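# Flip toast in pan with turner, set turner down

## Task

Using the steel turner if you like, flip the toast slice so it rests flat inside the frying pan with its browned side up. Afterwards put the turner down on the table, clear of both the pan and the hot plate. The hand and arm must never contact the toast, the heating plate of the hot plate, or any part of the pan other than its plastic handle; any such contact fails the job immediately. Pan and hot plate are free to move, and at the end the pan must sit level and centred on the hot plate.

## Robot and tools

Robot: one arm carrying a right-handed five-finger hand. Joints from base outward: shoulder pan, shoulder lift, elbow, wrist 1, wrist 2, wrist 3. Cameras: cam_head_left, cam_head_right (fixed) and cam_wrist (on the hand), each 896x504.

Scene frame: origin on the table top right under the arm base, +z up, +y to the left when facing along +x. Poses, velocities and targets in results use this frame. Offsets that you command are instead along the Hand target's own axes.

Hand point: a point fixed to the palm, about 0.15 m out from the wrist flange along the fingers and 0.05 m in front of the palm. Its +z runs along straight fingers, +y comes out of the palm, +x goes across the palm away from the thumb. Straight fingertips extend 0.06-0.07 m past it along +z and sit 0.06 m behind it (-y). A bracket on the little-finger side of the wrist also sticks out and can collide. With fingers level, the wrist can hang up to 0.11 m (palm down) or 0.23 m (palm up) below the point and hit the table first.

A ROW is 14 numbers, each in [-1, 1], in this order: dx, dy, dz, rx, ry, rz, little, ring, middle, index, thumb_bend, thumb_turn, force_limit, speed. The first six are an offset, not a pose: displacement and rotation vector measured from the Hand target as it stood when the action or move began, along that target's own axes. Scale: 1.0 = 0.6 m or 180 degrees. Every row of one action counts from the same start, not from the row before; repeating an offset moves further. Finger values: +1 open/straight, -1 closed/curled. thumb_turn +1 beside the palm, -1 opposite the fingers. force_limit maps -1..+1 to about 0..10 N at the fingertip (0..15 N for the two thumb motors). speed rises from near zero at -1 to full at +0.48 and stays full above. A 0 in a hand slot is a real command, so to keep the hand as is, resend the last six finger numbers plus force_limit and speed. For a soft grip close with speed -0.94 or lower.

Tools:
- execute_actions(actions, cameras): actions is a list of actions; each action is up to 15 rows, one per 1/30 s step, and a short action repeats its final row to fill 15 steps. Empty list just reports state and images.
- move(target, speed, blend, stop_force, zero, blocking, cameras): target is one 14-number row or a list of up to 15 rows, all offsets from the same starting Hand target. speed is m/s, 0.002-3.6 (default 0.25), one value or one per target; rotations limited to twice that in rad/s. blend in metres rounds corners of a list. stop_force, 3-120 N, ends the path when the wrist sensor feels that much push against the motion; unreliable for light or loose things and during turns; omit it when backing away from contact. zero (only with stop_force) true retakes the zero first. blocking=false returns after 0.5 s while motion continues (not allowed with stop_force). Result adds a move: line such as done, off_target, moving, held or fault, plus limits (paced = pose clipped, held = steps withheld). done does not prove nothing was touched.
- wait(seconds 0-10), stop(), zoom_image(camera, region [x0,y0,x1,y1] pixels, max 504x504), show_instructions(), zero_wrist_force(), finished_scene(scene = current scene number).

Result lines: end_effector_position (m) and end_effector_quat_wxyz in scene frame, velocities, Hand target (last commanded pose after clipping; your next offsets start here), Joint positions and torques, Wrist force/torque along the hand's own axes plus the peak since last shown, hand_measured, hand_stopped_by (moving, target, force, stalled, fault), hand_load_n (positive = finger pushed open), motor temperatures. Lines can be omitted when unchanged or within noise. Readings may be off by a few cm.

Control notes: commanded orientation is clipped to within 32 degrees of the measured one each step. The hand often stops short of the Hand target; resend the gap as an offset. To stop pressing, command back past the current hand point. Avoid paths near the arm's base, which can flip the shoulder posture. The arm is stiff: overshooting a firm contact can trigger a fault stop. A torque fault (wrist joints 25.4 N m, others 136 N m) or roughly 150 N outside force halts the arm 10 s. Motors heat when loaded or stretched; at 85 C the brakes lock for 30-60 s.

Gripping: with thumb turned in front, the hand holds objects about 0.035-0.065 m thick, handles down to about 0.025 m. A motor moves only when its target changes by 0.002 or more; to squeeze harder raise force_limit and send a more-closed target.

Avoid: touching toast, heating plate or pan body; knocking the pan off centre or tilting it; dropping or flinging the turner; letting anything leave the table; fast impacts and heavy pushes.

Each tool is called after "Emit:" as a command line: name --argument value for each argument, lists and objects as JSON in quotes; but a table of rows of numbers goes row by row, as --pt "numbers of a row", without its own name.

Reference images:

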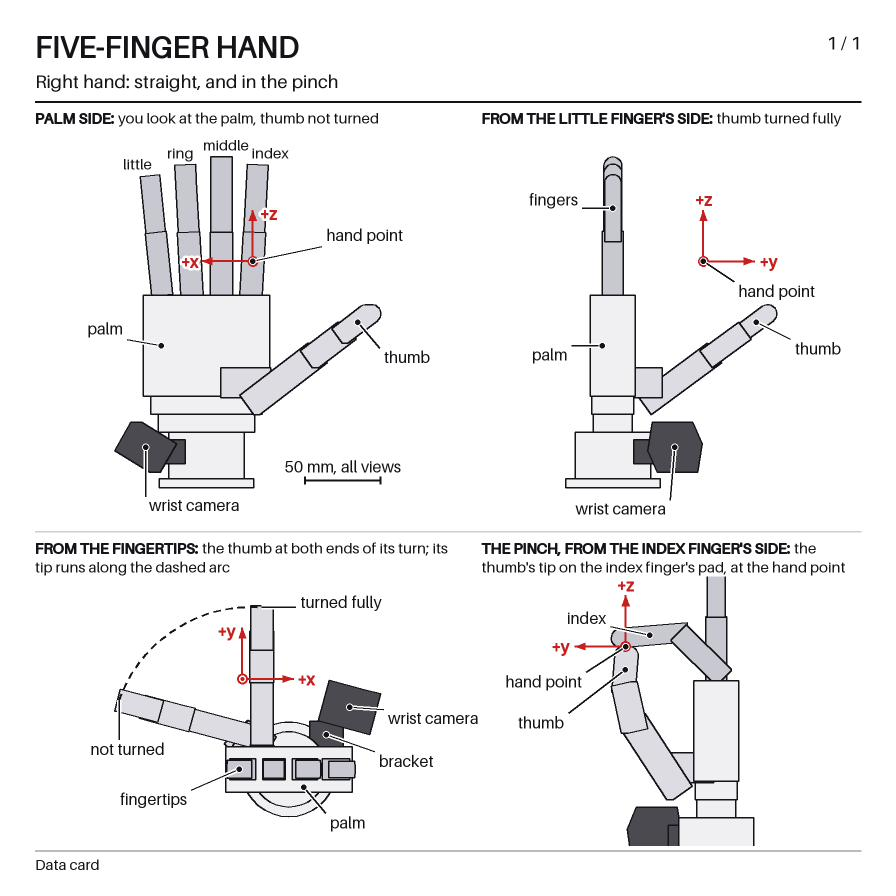

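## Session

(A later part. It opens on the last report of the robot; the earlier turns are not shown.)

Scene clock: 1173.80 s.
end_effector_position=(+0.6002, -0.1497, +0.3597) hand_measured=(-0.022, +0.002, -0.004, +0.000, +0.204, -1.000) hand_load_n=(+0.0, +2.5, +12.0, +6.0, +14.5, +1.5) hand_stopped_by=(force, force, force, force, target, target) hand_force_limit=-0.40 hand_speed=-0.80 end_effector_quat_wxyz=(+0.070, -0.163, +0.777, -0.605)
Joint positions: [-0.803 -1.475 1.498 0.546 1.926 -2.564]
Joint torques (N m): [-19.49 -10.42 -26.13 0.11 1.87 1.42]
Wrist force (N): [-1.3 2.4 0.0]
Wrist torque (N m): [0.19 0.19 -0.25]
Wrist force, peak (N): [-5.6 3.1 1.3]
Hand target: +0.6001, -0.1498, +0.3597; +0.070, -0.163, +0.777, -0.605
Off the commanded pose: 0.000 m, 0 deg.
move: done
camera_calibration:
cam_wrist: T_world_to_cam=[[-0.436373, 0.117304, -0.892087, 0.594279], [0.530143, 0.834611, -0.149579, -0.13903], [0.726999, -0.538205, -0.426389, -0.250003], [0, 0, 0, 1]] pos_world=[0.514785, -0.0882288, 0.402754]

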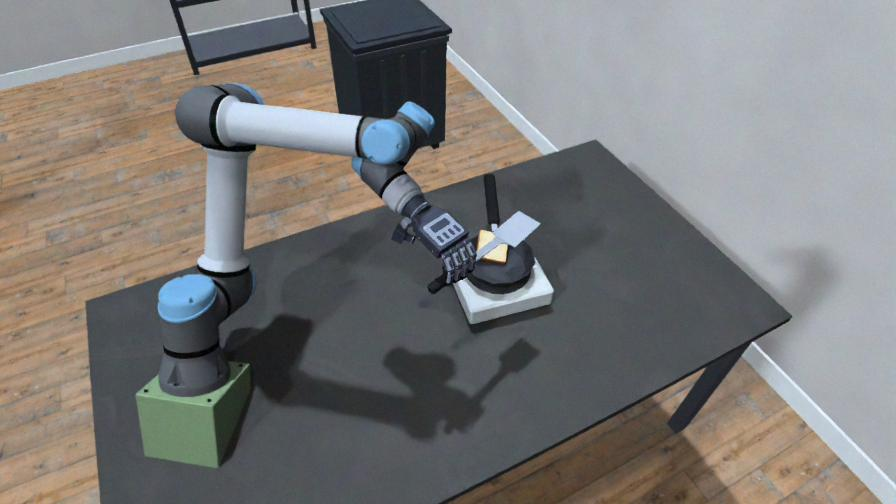

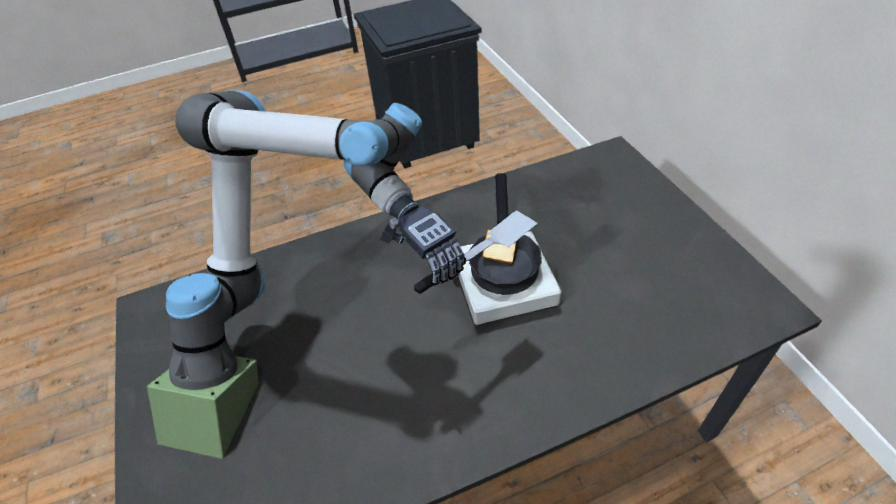

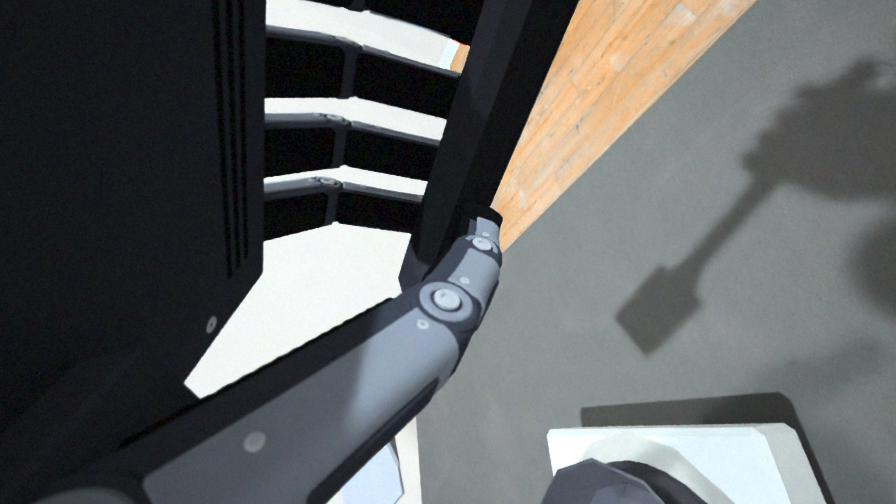

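Emit:
move --target '[0.2204, 0.0258, -0.0204, 0, 0, 0, -0.35, -0.35, -0.4, -0.3, 0.2, -1, -0.4, -0.8]' --speed 0.2 --cameras '["all"]'

Emit:
zoom_image --camera "cam_head_left" --region '[455, 210, 545, 300]'

Emit:
zoom_image --camera "cam_head_right" --region '[455, 210, 545, 300]'

Scene clock: 1179.40 s.
end_effector_position=(+0.4699, -0.1799, +0.3596) hand_measured=(-0.022, +0.002, -0.004, +0.000, +0.204, -1.000) hand_load_n=(+0.5, +2.0, +12.5, +6.5, +14.5, +1.0) hand_stopped_by=(force, force, force, force, target, target) hand_force_limit=-0.40 hand_speed=-0.80 end_effector_quat_wxyz=(+0.070, -0.163, +0.777, -0.605)
Joint positions: [-1.129 -1.746 1.871 0.406 1.648 -2.737]
Joint torques (N m): [-14.94 -9.02 -12.6 1.21 -0.6 0.06]
Wrist force (N): [-1.6 2.3 0.5]
Wrist torque (N m): [0.10 0.22 -0.21]
Wrist force, peak (N): [-3.4 1.7 0.2]
Hand target: +0.4698, -0.1799, +0.3595; +0.070, -0.163, +0.777, -0.605
Off the commanded pose: 0.000 m, 0 deg.
move: done
camera_calibration:
cam_wrist: T_world_to_cam=[[-0.436127, 0.117598, -0.892168, 0.540755], [0.530642, 0.834321, -0.149426, -0.0450635], [0.726782, -0.538591, -0.426272, -0.171622], [0, 0, 0, 1]] pos_world=[0.384482, -0.118428, 0.402553]

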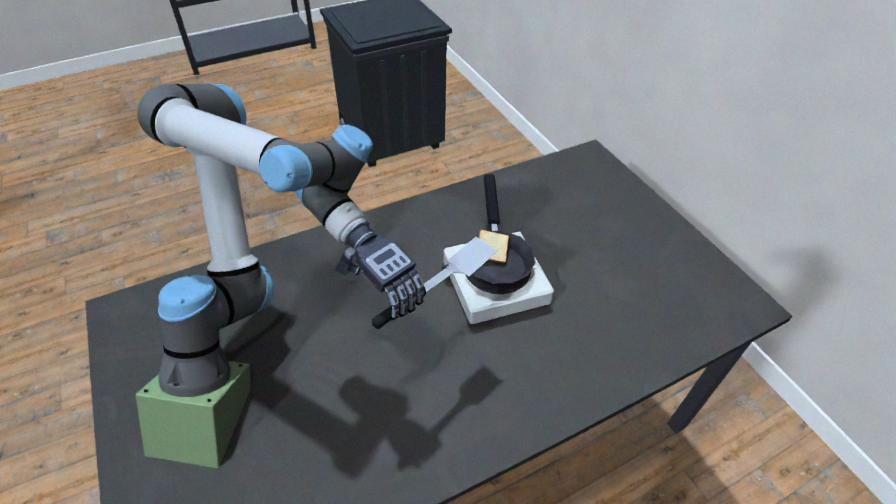

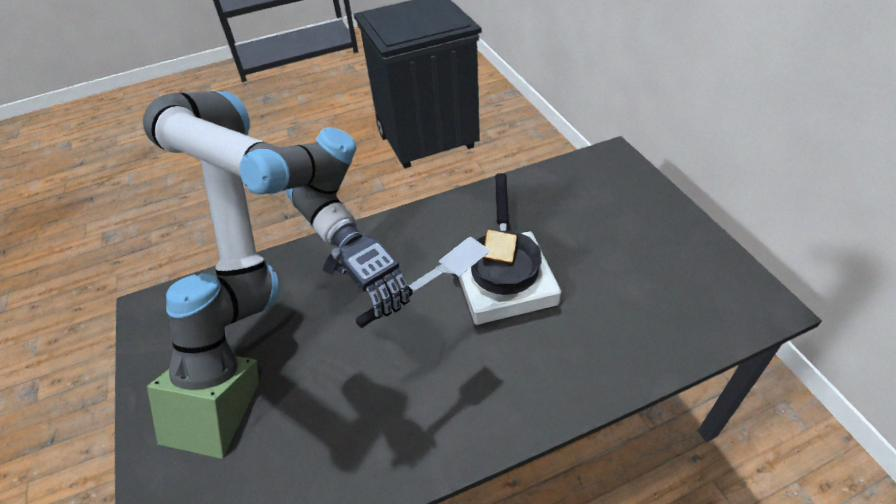

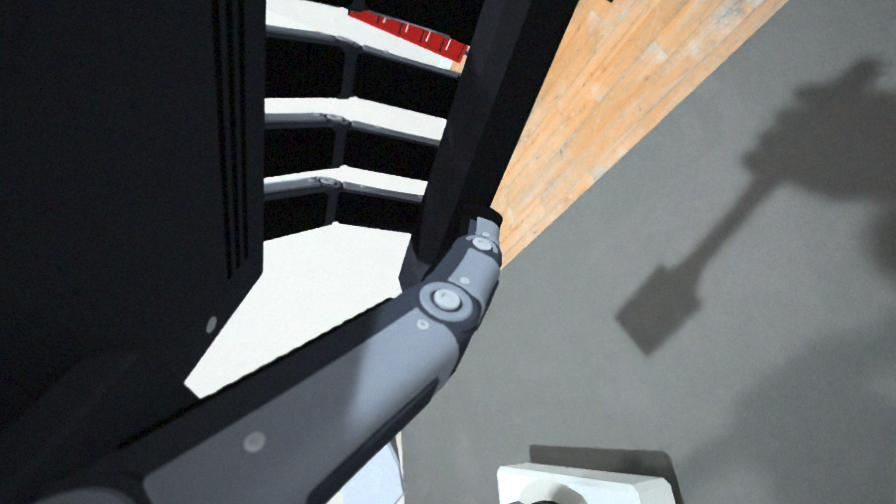

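Scaled by 5.600.

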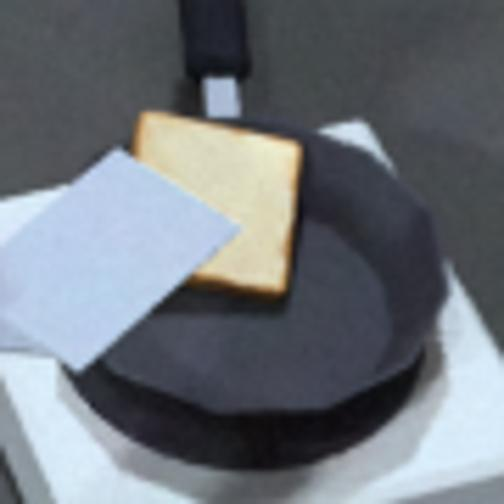

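Scaled by 5.600.

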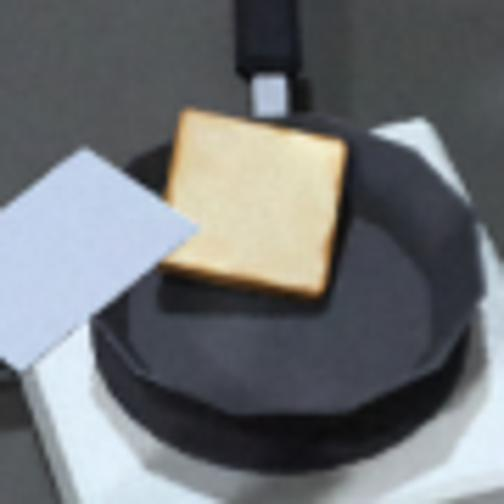

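Emit:
move --target '[-0.4026, 0.281, -0.477, -0.0093, 0.1016, 0.0275, -0.35, -0.35, -0.4, -0.3, 0.2, -1, -0.4, -0.8]' --speed 0.2 --cameras '["all"]'

Emit:
zoom_image --camera "cam_head_left" --region '[420, 190, 540, 300]'

Emit:
zoom_image --camera "cam_head_right" --region '[420, 190, 540, 300]'

Scene clock: 1305.93 s.
end_effector_position=(+0.5687, +0.1616, +0.2616) hand_measured=(-0.020, +0.002, -0.004, +0.000, +0.204, -1.000) hand_load_n=(+1.5, +0.0, +10.5, +7.5, +15.5, +2.0) hand_stopped_by=(force, force, force, force, target, target) hand_force_limit=-0.40 hand_speed=-0.80 end_effector_quat_wxyz=(-0.018, -0.048, +0.792, -0.608)
Joint positions: [0.037 -1.185 1.216 1.535 2.5 -1.315]
Joint torques (N m): [-14.33 -58.27 -12.73 3.28 3.47 2.44]
Wrist force (N): [-0.8 3.0 -0.3]
Wrist torque (N m): [0.29 0.20 -0.17]
Wrist force, peak (N): [-4.4 6.3 -5.3]
Hand target: +0.5687, +0.1616, +0.2616; -0.018, -0.048, +0.792, -0.608 (not the last commanded pose)
Off the commanded pose: 0.042 m, 2 deg.
move: held (a check stopped the path); limits=held
pose unreachable: on one or more control steps of this call, first in action 0 (counted from 0), an arm could not follow its commanded pose, so it was not sent that pose on those steps. It may still have moved: this result reports where it is.
cause: moving toward the commanded pose would bring two parts of the arm too close to each other (joints 4 (wrist 1) to 6 (wrist 3) lie between them).
camera_calibration:
cam_wrist: T_world_to_cam=[[-0.383467, 0.239454, -0.891973, 0.406576], [0.74826, 0.646668, -0.148082, -0.491004], [0.541351, -0.724212, -0.427149, 0.0344125], [0, 0, 0, 1]] pos_world=[0.504677, 0.245082, 0.304644]

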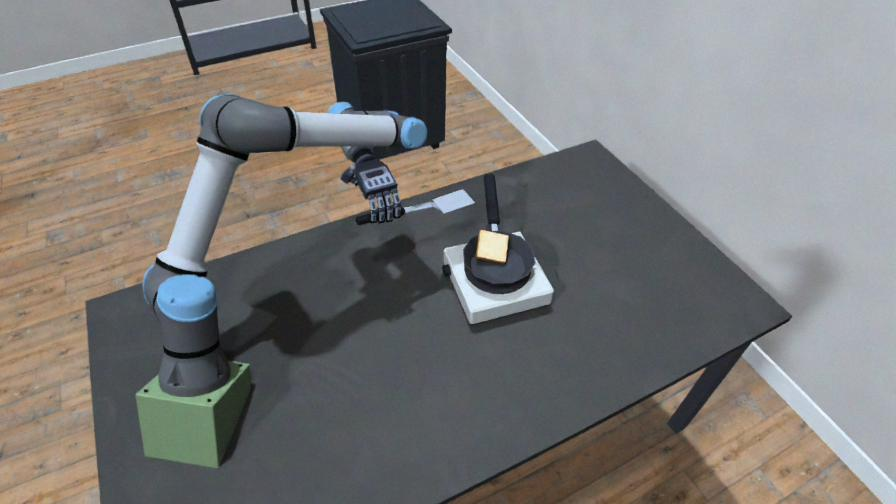

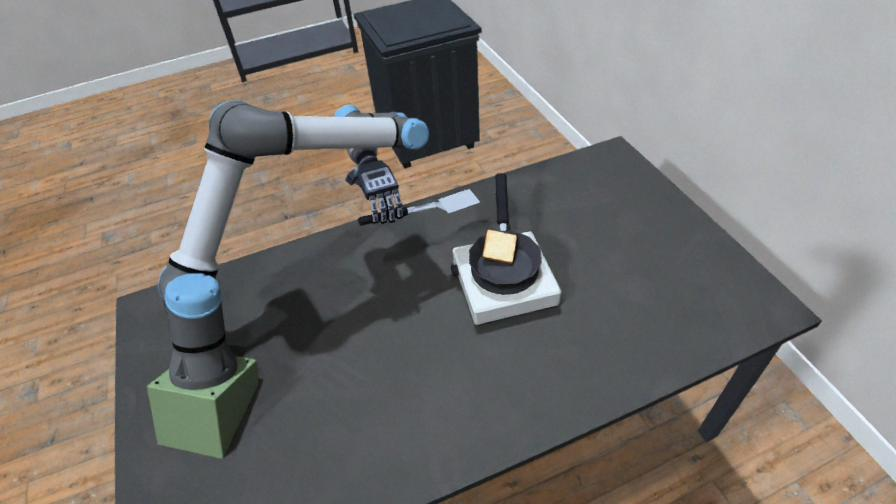

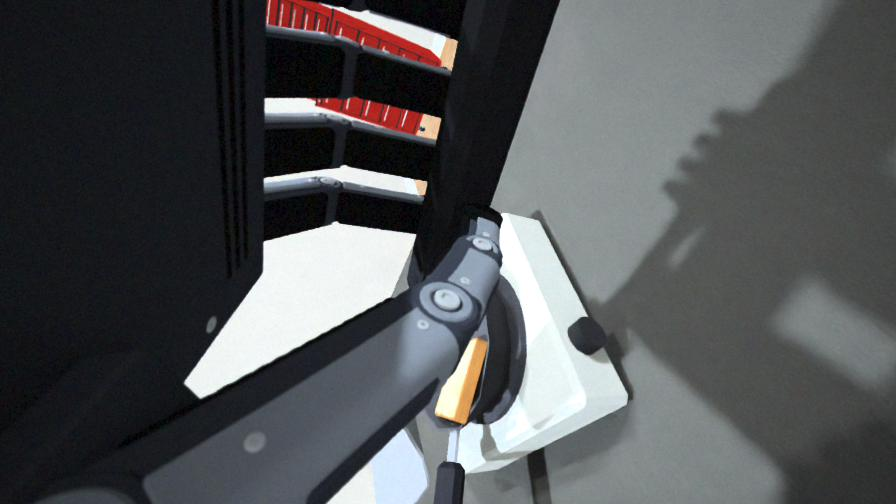

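Scaled by 4.200.

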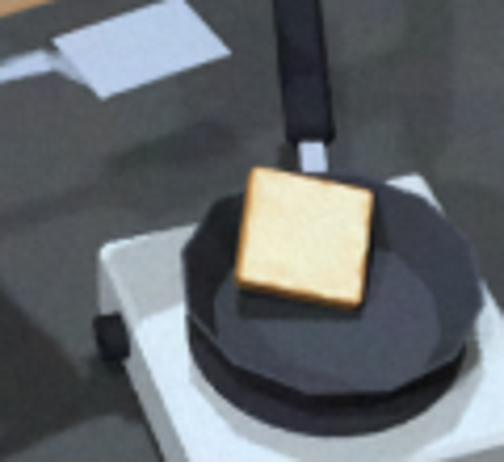

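Scaled by 4.200.

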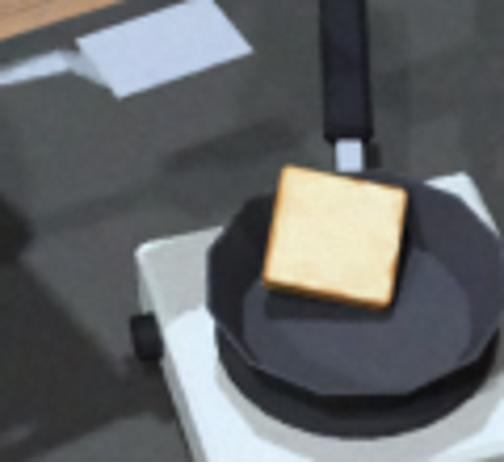

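Emit:
move --pt "0.0553 -0.2023 0.136 0 0 0 -0.35 -0.35 -0.4 -0.3 0.2 -1 -0.4 -0.8" --pt "-0.1668 -0.2132 0.423 0.0879 -0.1798 -0.2824 -0.35 -0.35 -0.4 -0.3 0.2 -1 -0.4 -0.8" --speed 0.18 --blend 0.04 --cameras '["all"]'

Emit:
zoom_image --camera "cam_head_left" --region '[450, 200, 550, 300]'

Emit:
zoom_image --camera "cam_head_right" --region '[450, 200, 550, 300]'

Scene clock: 1366.33 s.
end_effector_position=(+0.6882, -0.1108, +0.3098) hand_measured=(-0.020, +0.002, -0.004, +0.000, +0.204, -1.000) hand_load_n=(+2.0, +0.0, +10.5, +7.5, +15.5, +2.5) hand_stopped_by=(force, force, force, force, target, target) hand_force_limit=-0.40 hand_speed=-0.80 end_effector_quat_wxyz=(+0.053, +0.541, -0.583, +0.604)
Joint positions: [-0.629 -1.357 1.379 0.374 1.815 -3.371]
Joint torques (N m): [-9.38 -42.48 -13.9 1.64 0.17 -1.26]
Wrist force (N): [-3.4 1.6 0.2]
Wrist torque (N m): [0.14 0.23 -0.26]
Wrist force, peak (N): [-1.3 4.3 -1.1]
Hand target: +0.6882, -0.1108, +0.3098; +0.053, +0.541, -0.583, +0.604
Off the commanded pose: 0.000 m, 0 deg.
move: done
camera_calibration:
cam_wrist: T_world_to_cam=[[-0.789576, -0.458122, -0.408282, 0.613062], [-0.172508, 0.804207, -0.568764, 0.384429], [0.588906, -0.37865, -0.714012, -0.112562], [0, 0, 0, 1]] pos_world=[0.616664, -0.0709255, 0.388581]

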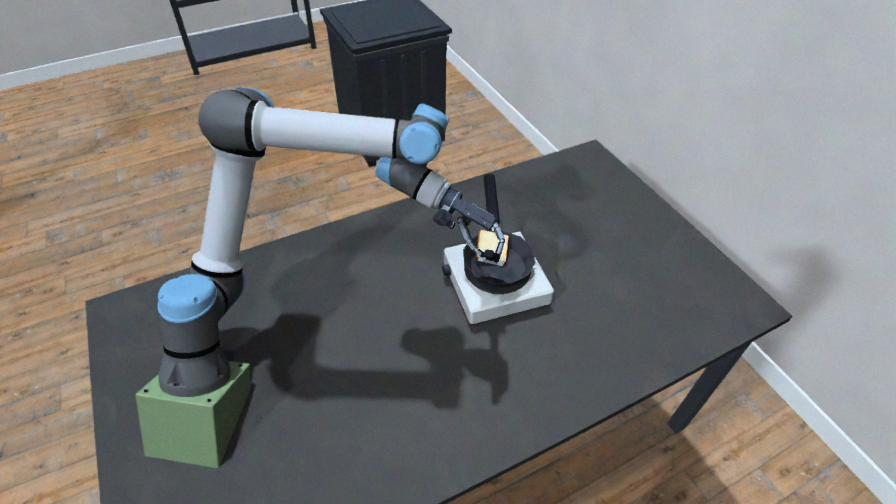

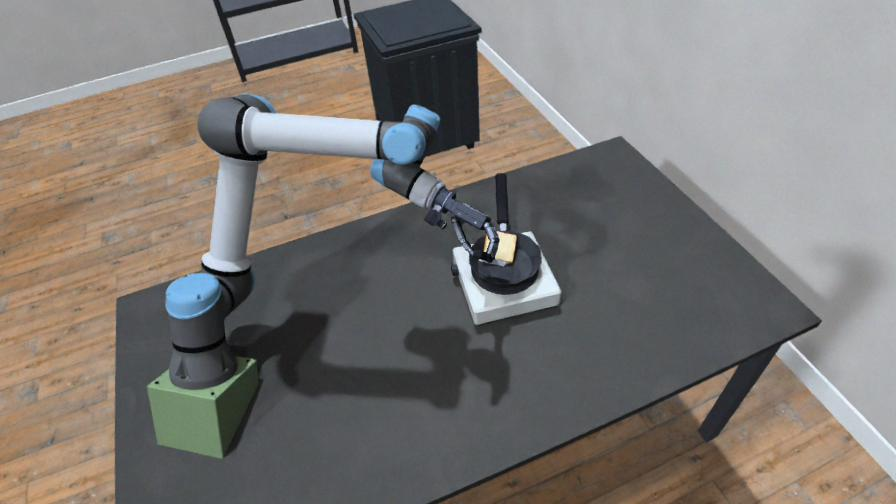

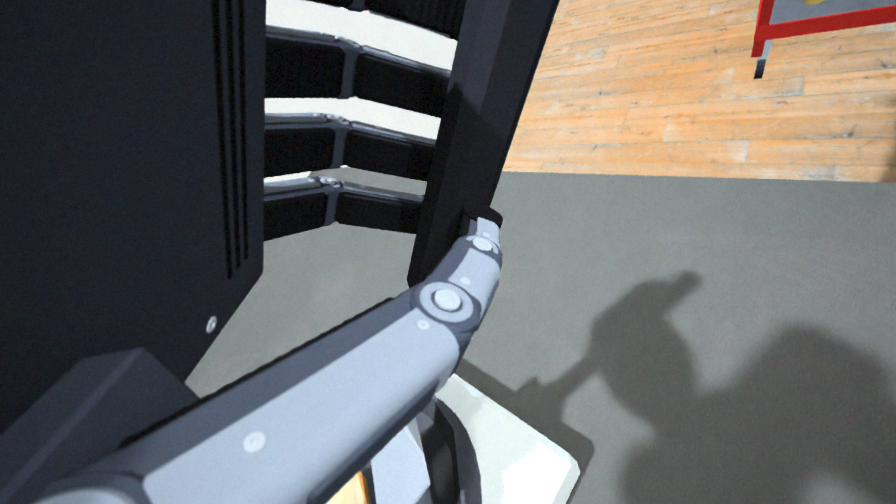

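Scaled by 5.040.

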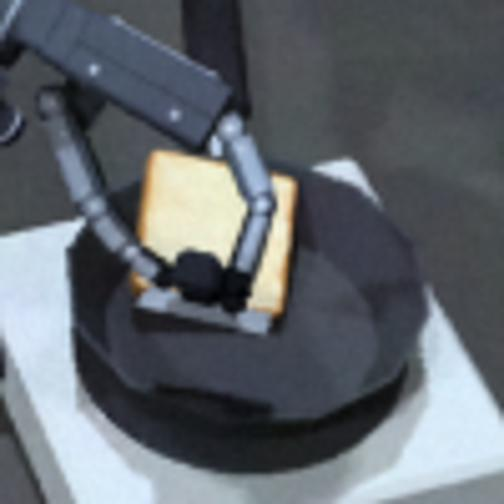

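Scaled by 5.040.

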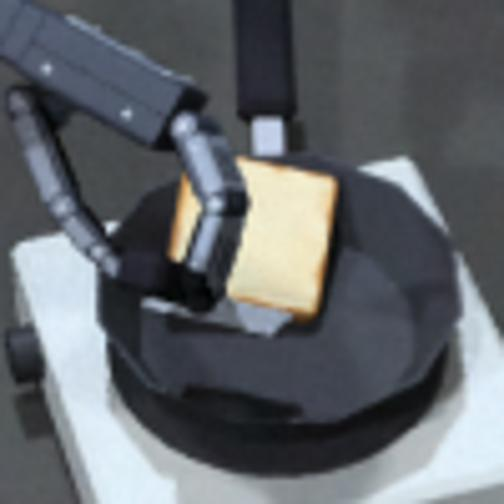

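Emit:
move --target '[-0.0658, 0.0622, 0.0245, 0, 0, 0, -0.35, -0.35, -0.4, -0.3, 0.2, -1, -0.4, -0.8]' --speed 0.06 --stop_force 3 --cameras '["all"]'

Emit:
zoom_image --camera "cam_head_left" --region '[450, 210, 550, 300]'

Emit:
zoom_image --camera "cam_head_right" --region '[450, 210, 550, 300]'

Scene clock: 1377.83 s.
end_effector_position=(+0.6872, -0.1113, +0.2535) hand_measured=(-0.020, +0.002, -0.004, +0.000, +0.204, -1.000) hand_load_n=(+1.5, +0.0, +11.0, +7.5, +15.5, +2.0) hand_stopped_by=(force, force, force, force, target, target) hand_force_limit=-0.40 hand_speed=-0.80 end_effector_quat_wxyz=(+0.053, +0.541, -0.583, +0.604)
Joint positions: [-0.572 -1.321 1.462 0.26 1.867 -3.348]
Joint torques (N m): [-21.55 -43.79 -24.49 0.91 -0.01 -2.2]
Wrist force (N): [-3.3 0.9 0.2]
Wrist torque (N m): [0.14 0.25 -0.12]
Wrist force, peak (N): [-3.9 1.0 0.4]
Hand target: +0.6872, -0.1113, +0.2535; +0.053, +0.541, -0.583, +0.604
Off the commanded pose: 0.000 m, 0 deg.
move: done
camera_calibration:
cam_wrist: T_world_to_cam=[[-0.789561, -0.458381, -0.40802, 0.588864], [-0.172883, 0.8041, -0.568801, 0.352856], [0.588817, -0.378563, -0.714132, -0.152202], [0, 0, 0, 1]] pos_world=[0.615566, -0.0714251, 0.332281]

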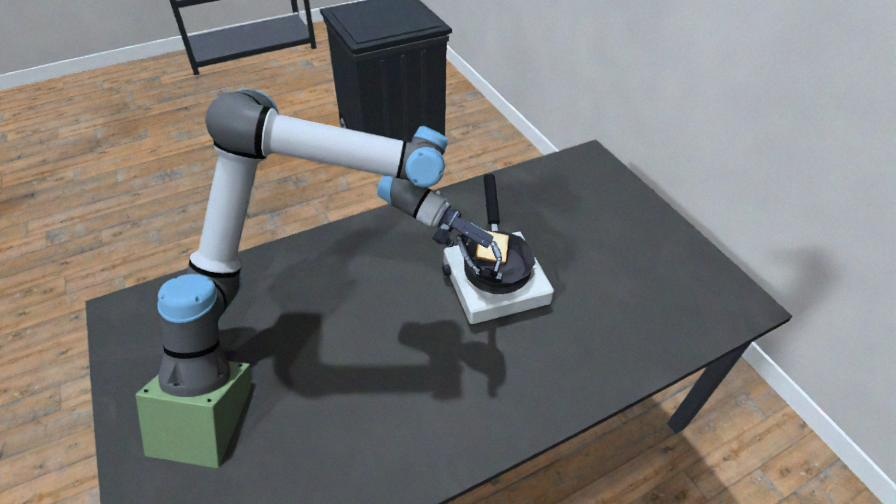

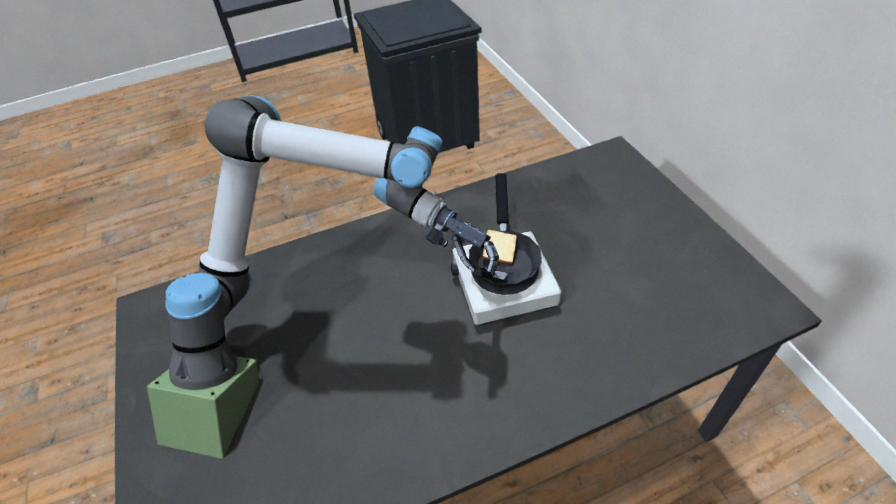

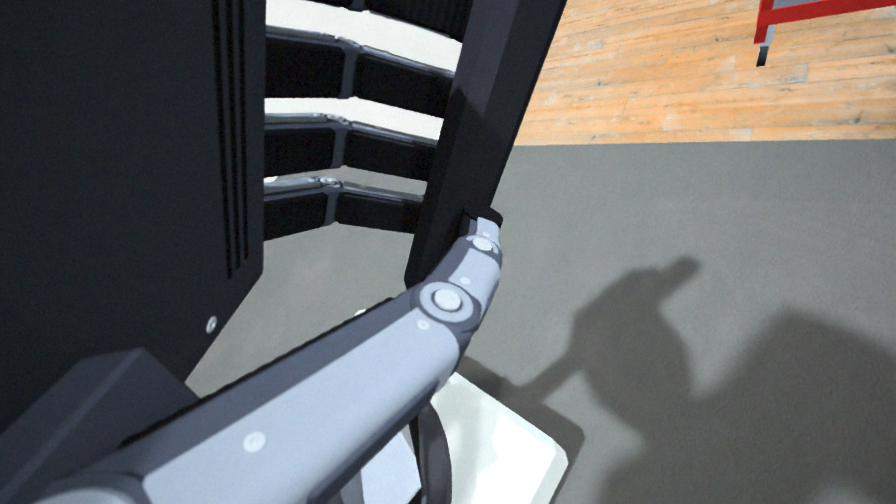

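Scaled by 5.040.

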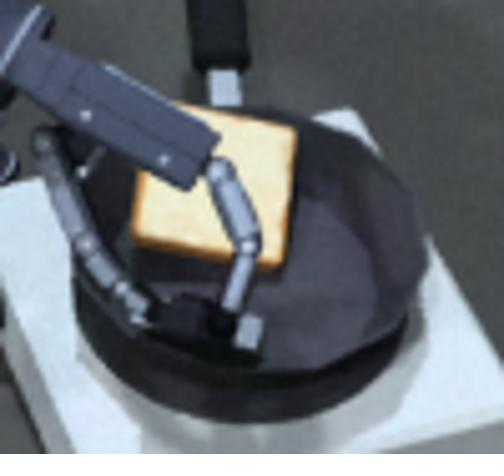

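Scaled by 5.040.

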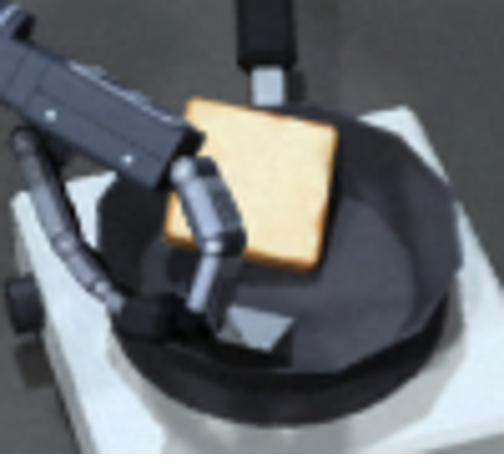

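Emit:
move --pt "-0.029 -0.0285 -0.0088 0 0 0 -0.35 -0.35 -0.4 -0.3 0.2 -1 -0.4 -0.8" --pt "-0.0409 -0.0177 -0.0044 0 0 0 -0.35 -0.35 -0.4 -0.3 0.2 -1 -0.4 -0.8" --speed 0.04 --cameras '["all"]'

Emit:
zoom_image --camera "cam_head_left" --region '[450, 210, 550, 300]'

Emit:
zoom_image --camera "cam_head_right" --region '[450, 210, 550, 300]'

Scene clock: 1388.00 s.
end_effector_position=(+0.7030, -0.0921, +0.2433) hand_measured=(-0.022, +0.002, -0.004, +0.000, +0.204, -1.000) hand_load_n=(+0.0, +1.0, +12.0, +7.0, +14.5, +1.5) hand_stopped_by=(force, force, force, force, target, target) hand_force_limit=-0.40 hand_speed=-0.80 end_effector_quat_wxyz=(+0.053, +0.541, -0.583, +0.604) end_effector_velocity=(+0.000, +0.000, +0.002) end_effector_angular_velocity=(+0.002, +0.001, +0.000)
Joint positions: [-0.516 -1.284 1.41 0.284 1.918 -3.325]
Joint velocities: [-0.003 -0.001 -0.004 0.006 -0.004 0]
Joint torques (N m): [-21.77 -44.14 -22.96 2.27 -0.27 -0.32]
Wrist force (N): [-2.7 0.2 -0.1]
Wrist torque (N m): [0.14 0.18 -0.06]
Wrist force, peak (N): [-3.6 0.9 0.1]
Hand target: +0.7030, -0.0920, +0.2435; +0.053, +0.541, -0.583, +0.604
Off the commanded pose: 0.000 m, 0 deg.
move: done
camera_calibration:
cam_wrist: T_world_to_cam=[[-0.789568, -0.458345, -0.408047, 0.605993], [-0.172848, 0.804121, -0.568782, 0.334319], [0.588817, -0.378563, -0.714132, -0.161521], [0, 0, 0, 1]] pos_world=[0.631366, -0.0522251, 0.322081]

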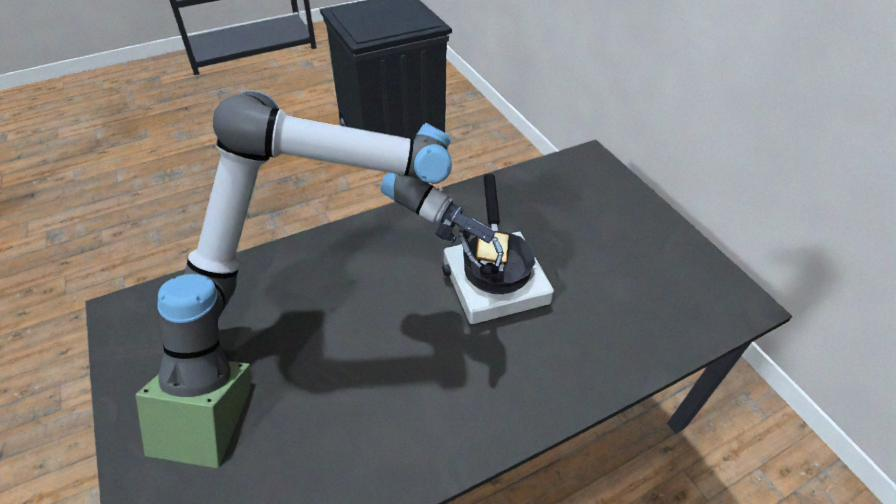

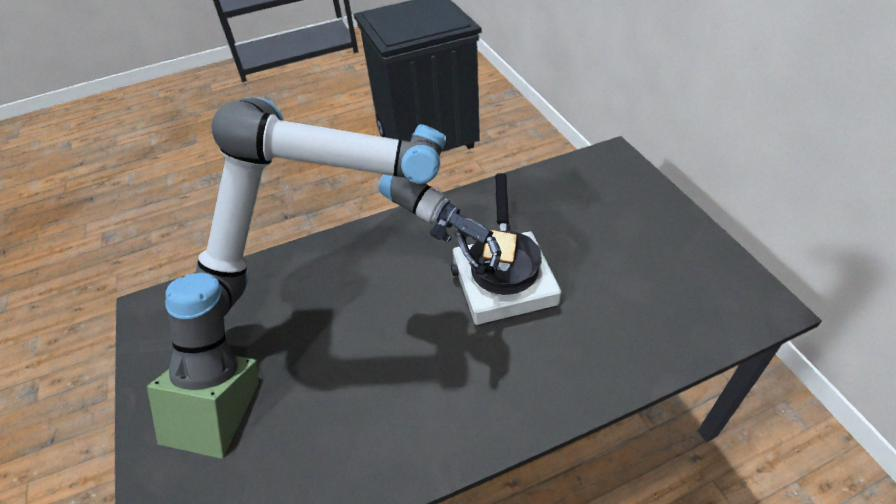

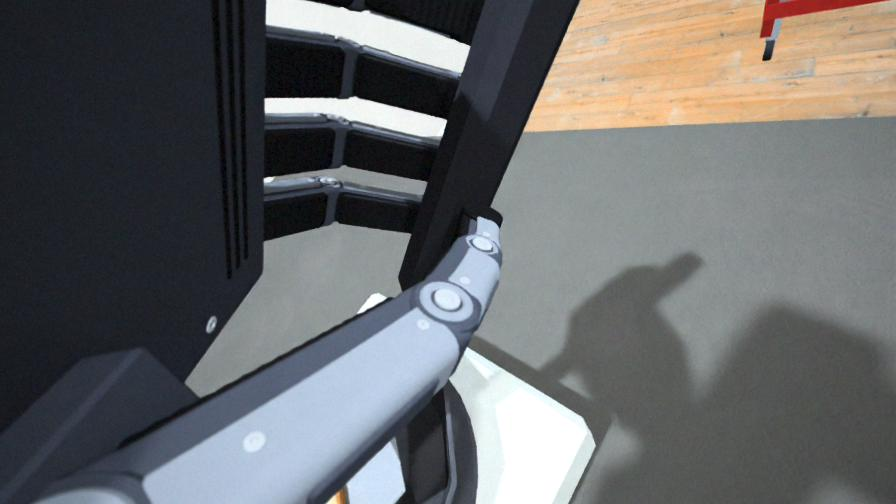

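Scaled by 5.040.

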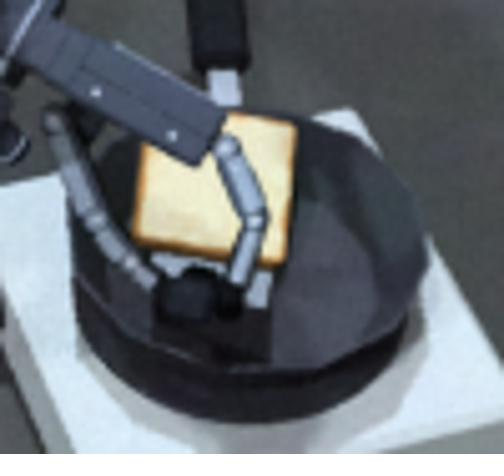

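Scaled by 5.040.

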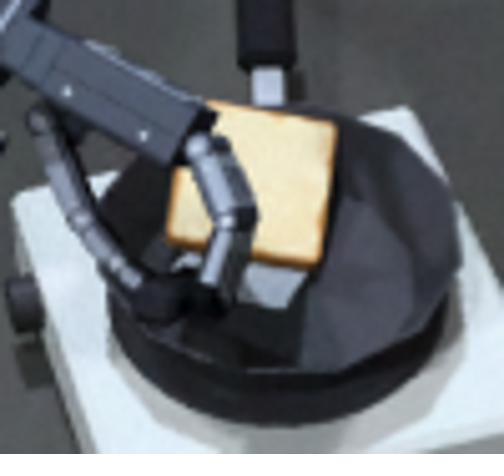

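Emit:
move --target '[-0.0174, -0.0171, -0.0053, 0, 0, 0, -0.35, -0.35, -0.4, -0.3, 0.2, -1, -0.4, -0.8]' --speed 0.025 --cameras '["all"]'

Emit:
zoom_image --camera "cam_head_left" --region '[450, 210, 550, 300]'

Emit:
zoom_image --camera "cam_head_right" --region '[450, 210, 550, 300]'

Scene clock: 1392.27 s.
end_effector_position=(+0.7125, -0.0804, +0.2434) hand_measured=(-0.022, +0.002, -0.004, +0.000, +0.204, -1.000) hand_load_n=(+0.0, +0.5, +12.0, +7.0, +14.5, +1.0) hand_stopped_by=(force, force, force, force, target, target) hand_force_limit=-0.40 hand_speed=-0.80 end_effector_quat_wxyz=(+0.053, +0.541, -0.583, +0.604)
Joint positions: [-0.49 -1.267 1.368 0.313 1.942 -3.314]
Joint torques (N m): [-23.02 -42.56 -13.79 -1.48 -0.08 -0.39]
Wrist force (N): [-2.3 0.5 -0.3]
Wrist torque (N m): [0.17 0.14 -0.03]
Wrist force, peak (N): [-3.2 0.2 0.0]
Hand target: +0.7125, -0.0805, +0.2436; +0.053, +0.541, -0.583, +0.604
Off the commanded pose: 0.000 m, 0 deg.
move: done
camera_calibration:
cam_wrist: T_world_to_cam=[[-0.789717, -0.458218, -0.407902, 0.61907], [-0.1729, 0.804198, -0.568658, 0.32668], [0.588603, -0.378552, -0.714314, -0.162406], [0, 0, 0, 1]] pos_world=[0.640965, -0.0405253, 0.32228]

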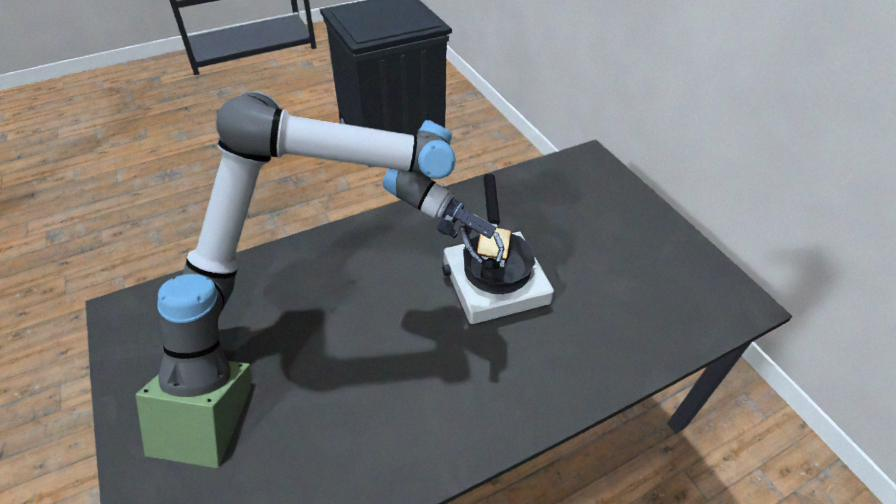

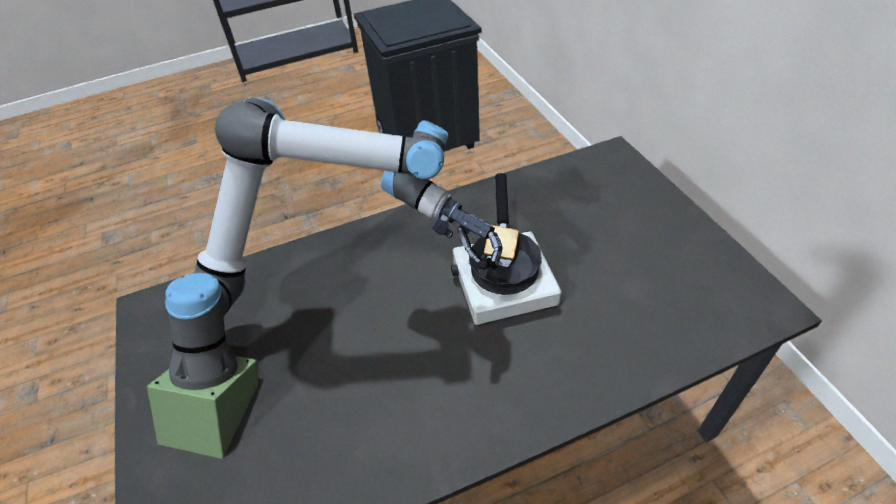

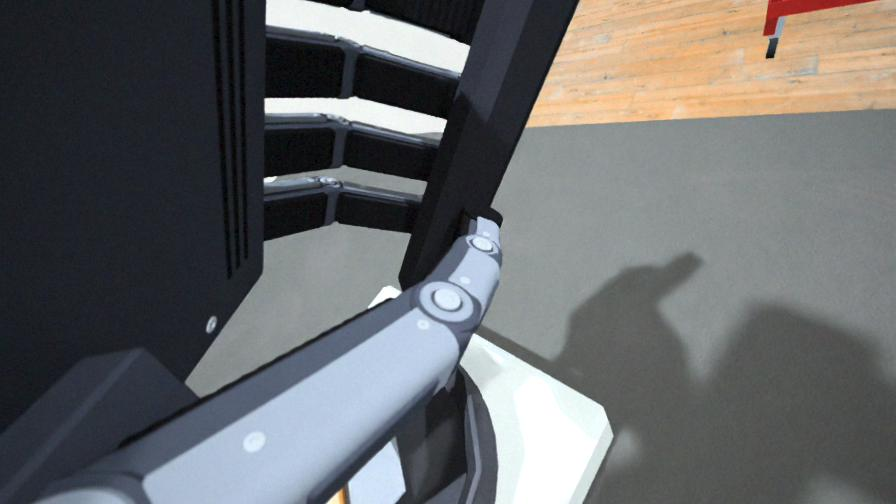

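Scaled by 5.040.

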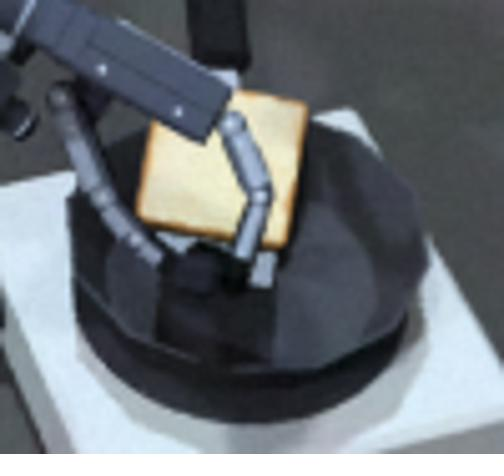

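Scaled by 5.040.

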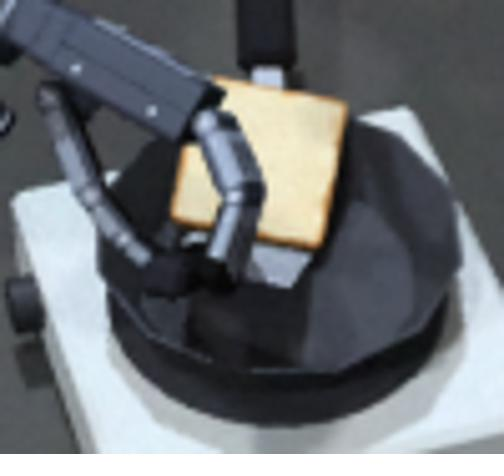

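Emit:
move --target '[-0.0104, -0.0103, -0.0032, 0, 0, 0, -0.35, -0.35, -0.4, -0.3, 0.2, -1, -0.4, -0.8]' --speed 0.025 --cameras '["all"]'

Emit:
zoom_image --camera "cam_head_left" --region '[450, 210, 550, 300]'

Emit:
zoom_image --camera "cam_head_right" --region '[450, 210, 550, 300]'

Scene clock: 1397.47 s.
end_effector_position=(+0.7182, -0.0735, +0.2435) hand_measured=(-0.022, +0.002, -0.004, +0.000, +0.204, -1.000) hand_load_n=(+0.0, +0.5, +12.0, +7.0, +14.5, +1.0) hand_stopped_by=(force, force, force, force, target, target) hand_force_limit=-0.40 hand_speed=-0.80 end_effector_quat_wxyz=(+0.053, +0.541, -0.583, +0.604)
Joint positions: [-0.475 -1.255 1.342 0.329 1.957 -3.307]
Joint torques (N m): [-21.33 -40.21 -11.96 -1.3 -0.14 0.34]
Wrist force (N): [-1.7 0.9 -0.3]
Wrist torque (N m): [0.22 0.15 -0.01]
Wrist force, peak (N): [-2.7 0.5 -0.3]
Hand target: +0.7182, -0.0735, +0.2436; +0.053, +0.541, -0.583, +0.604
Off the commanded pose: 0.000 m, 0 deg.
move: done
camera_calibration:
cam_wrist: T_world_to_cam=[[-0.789686, -0.458267, -0.407907, 0.626713], [-0.172898, 0.804157, -0.568716, 0.322134], [0.588645, -0.378581, -0.714265, -0.163193], [0, 0, 0, 1]] pos_world=[0.646666, -0.0336253, 0.32228]

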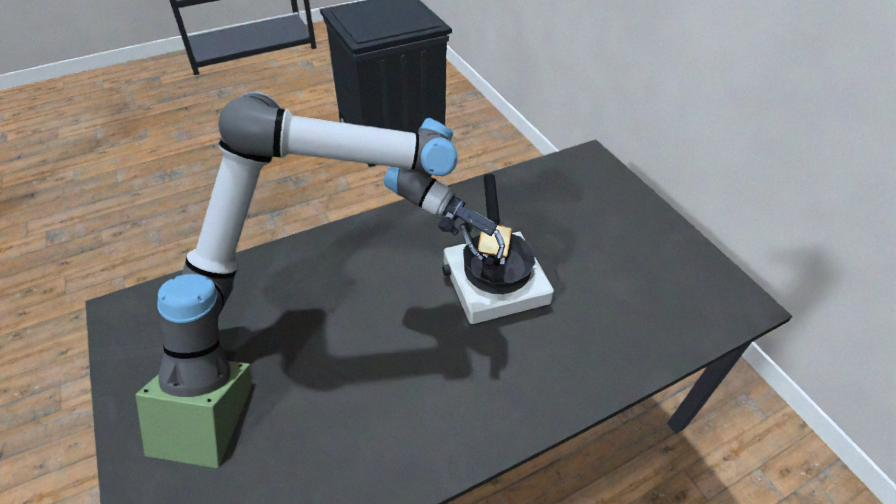

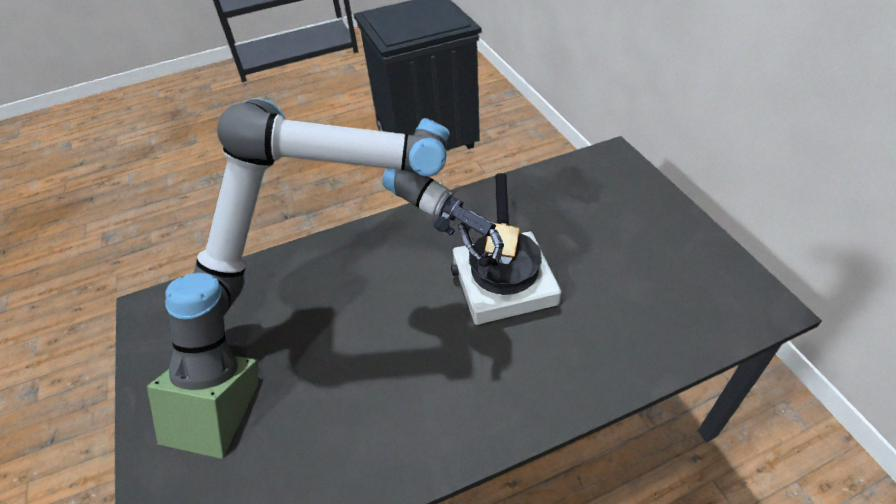

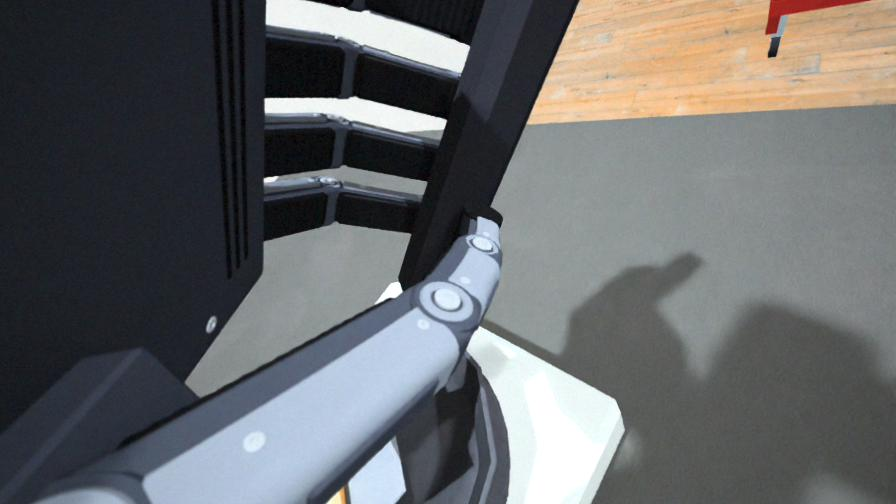

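Scaled by 5.040.

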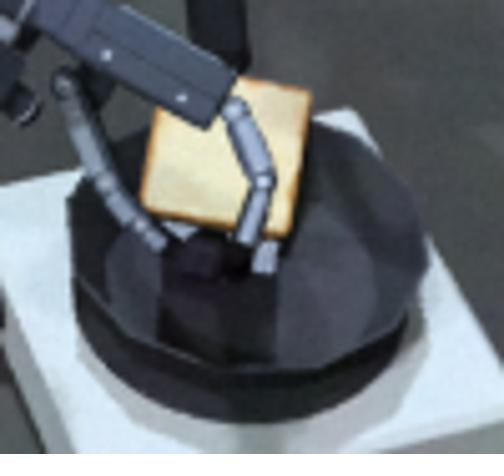

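Scaled by 5.040.

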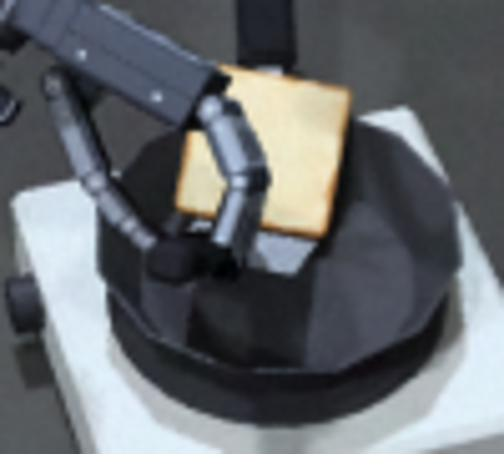

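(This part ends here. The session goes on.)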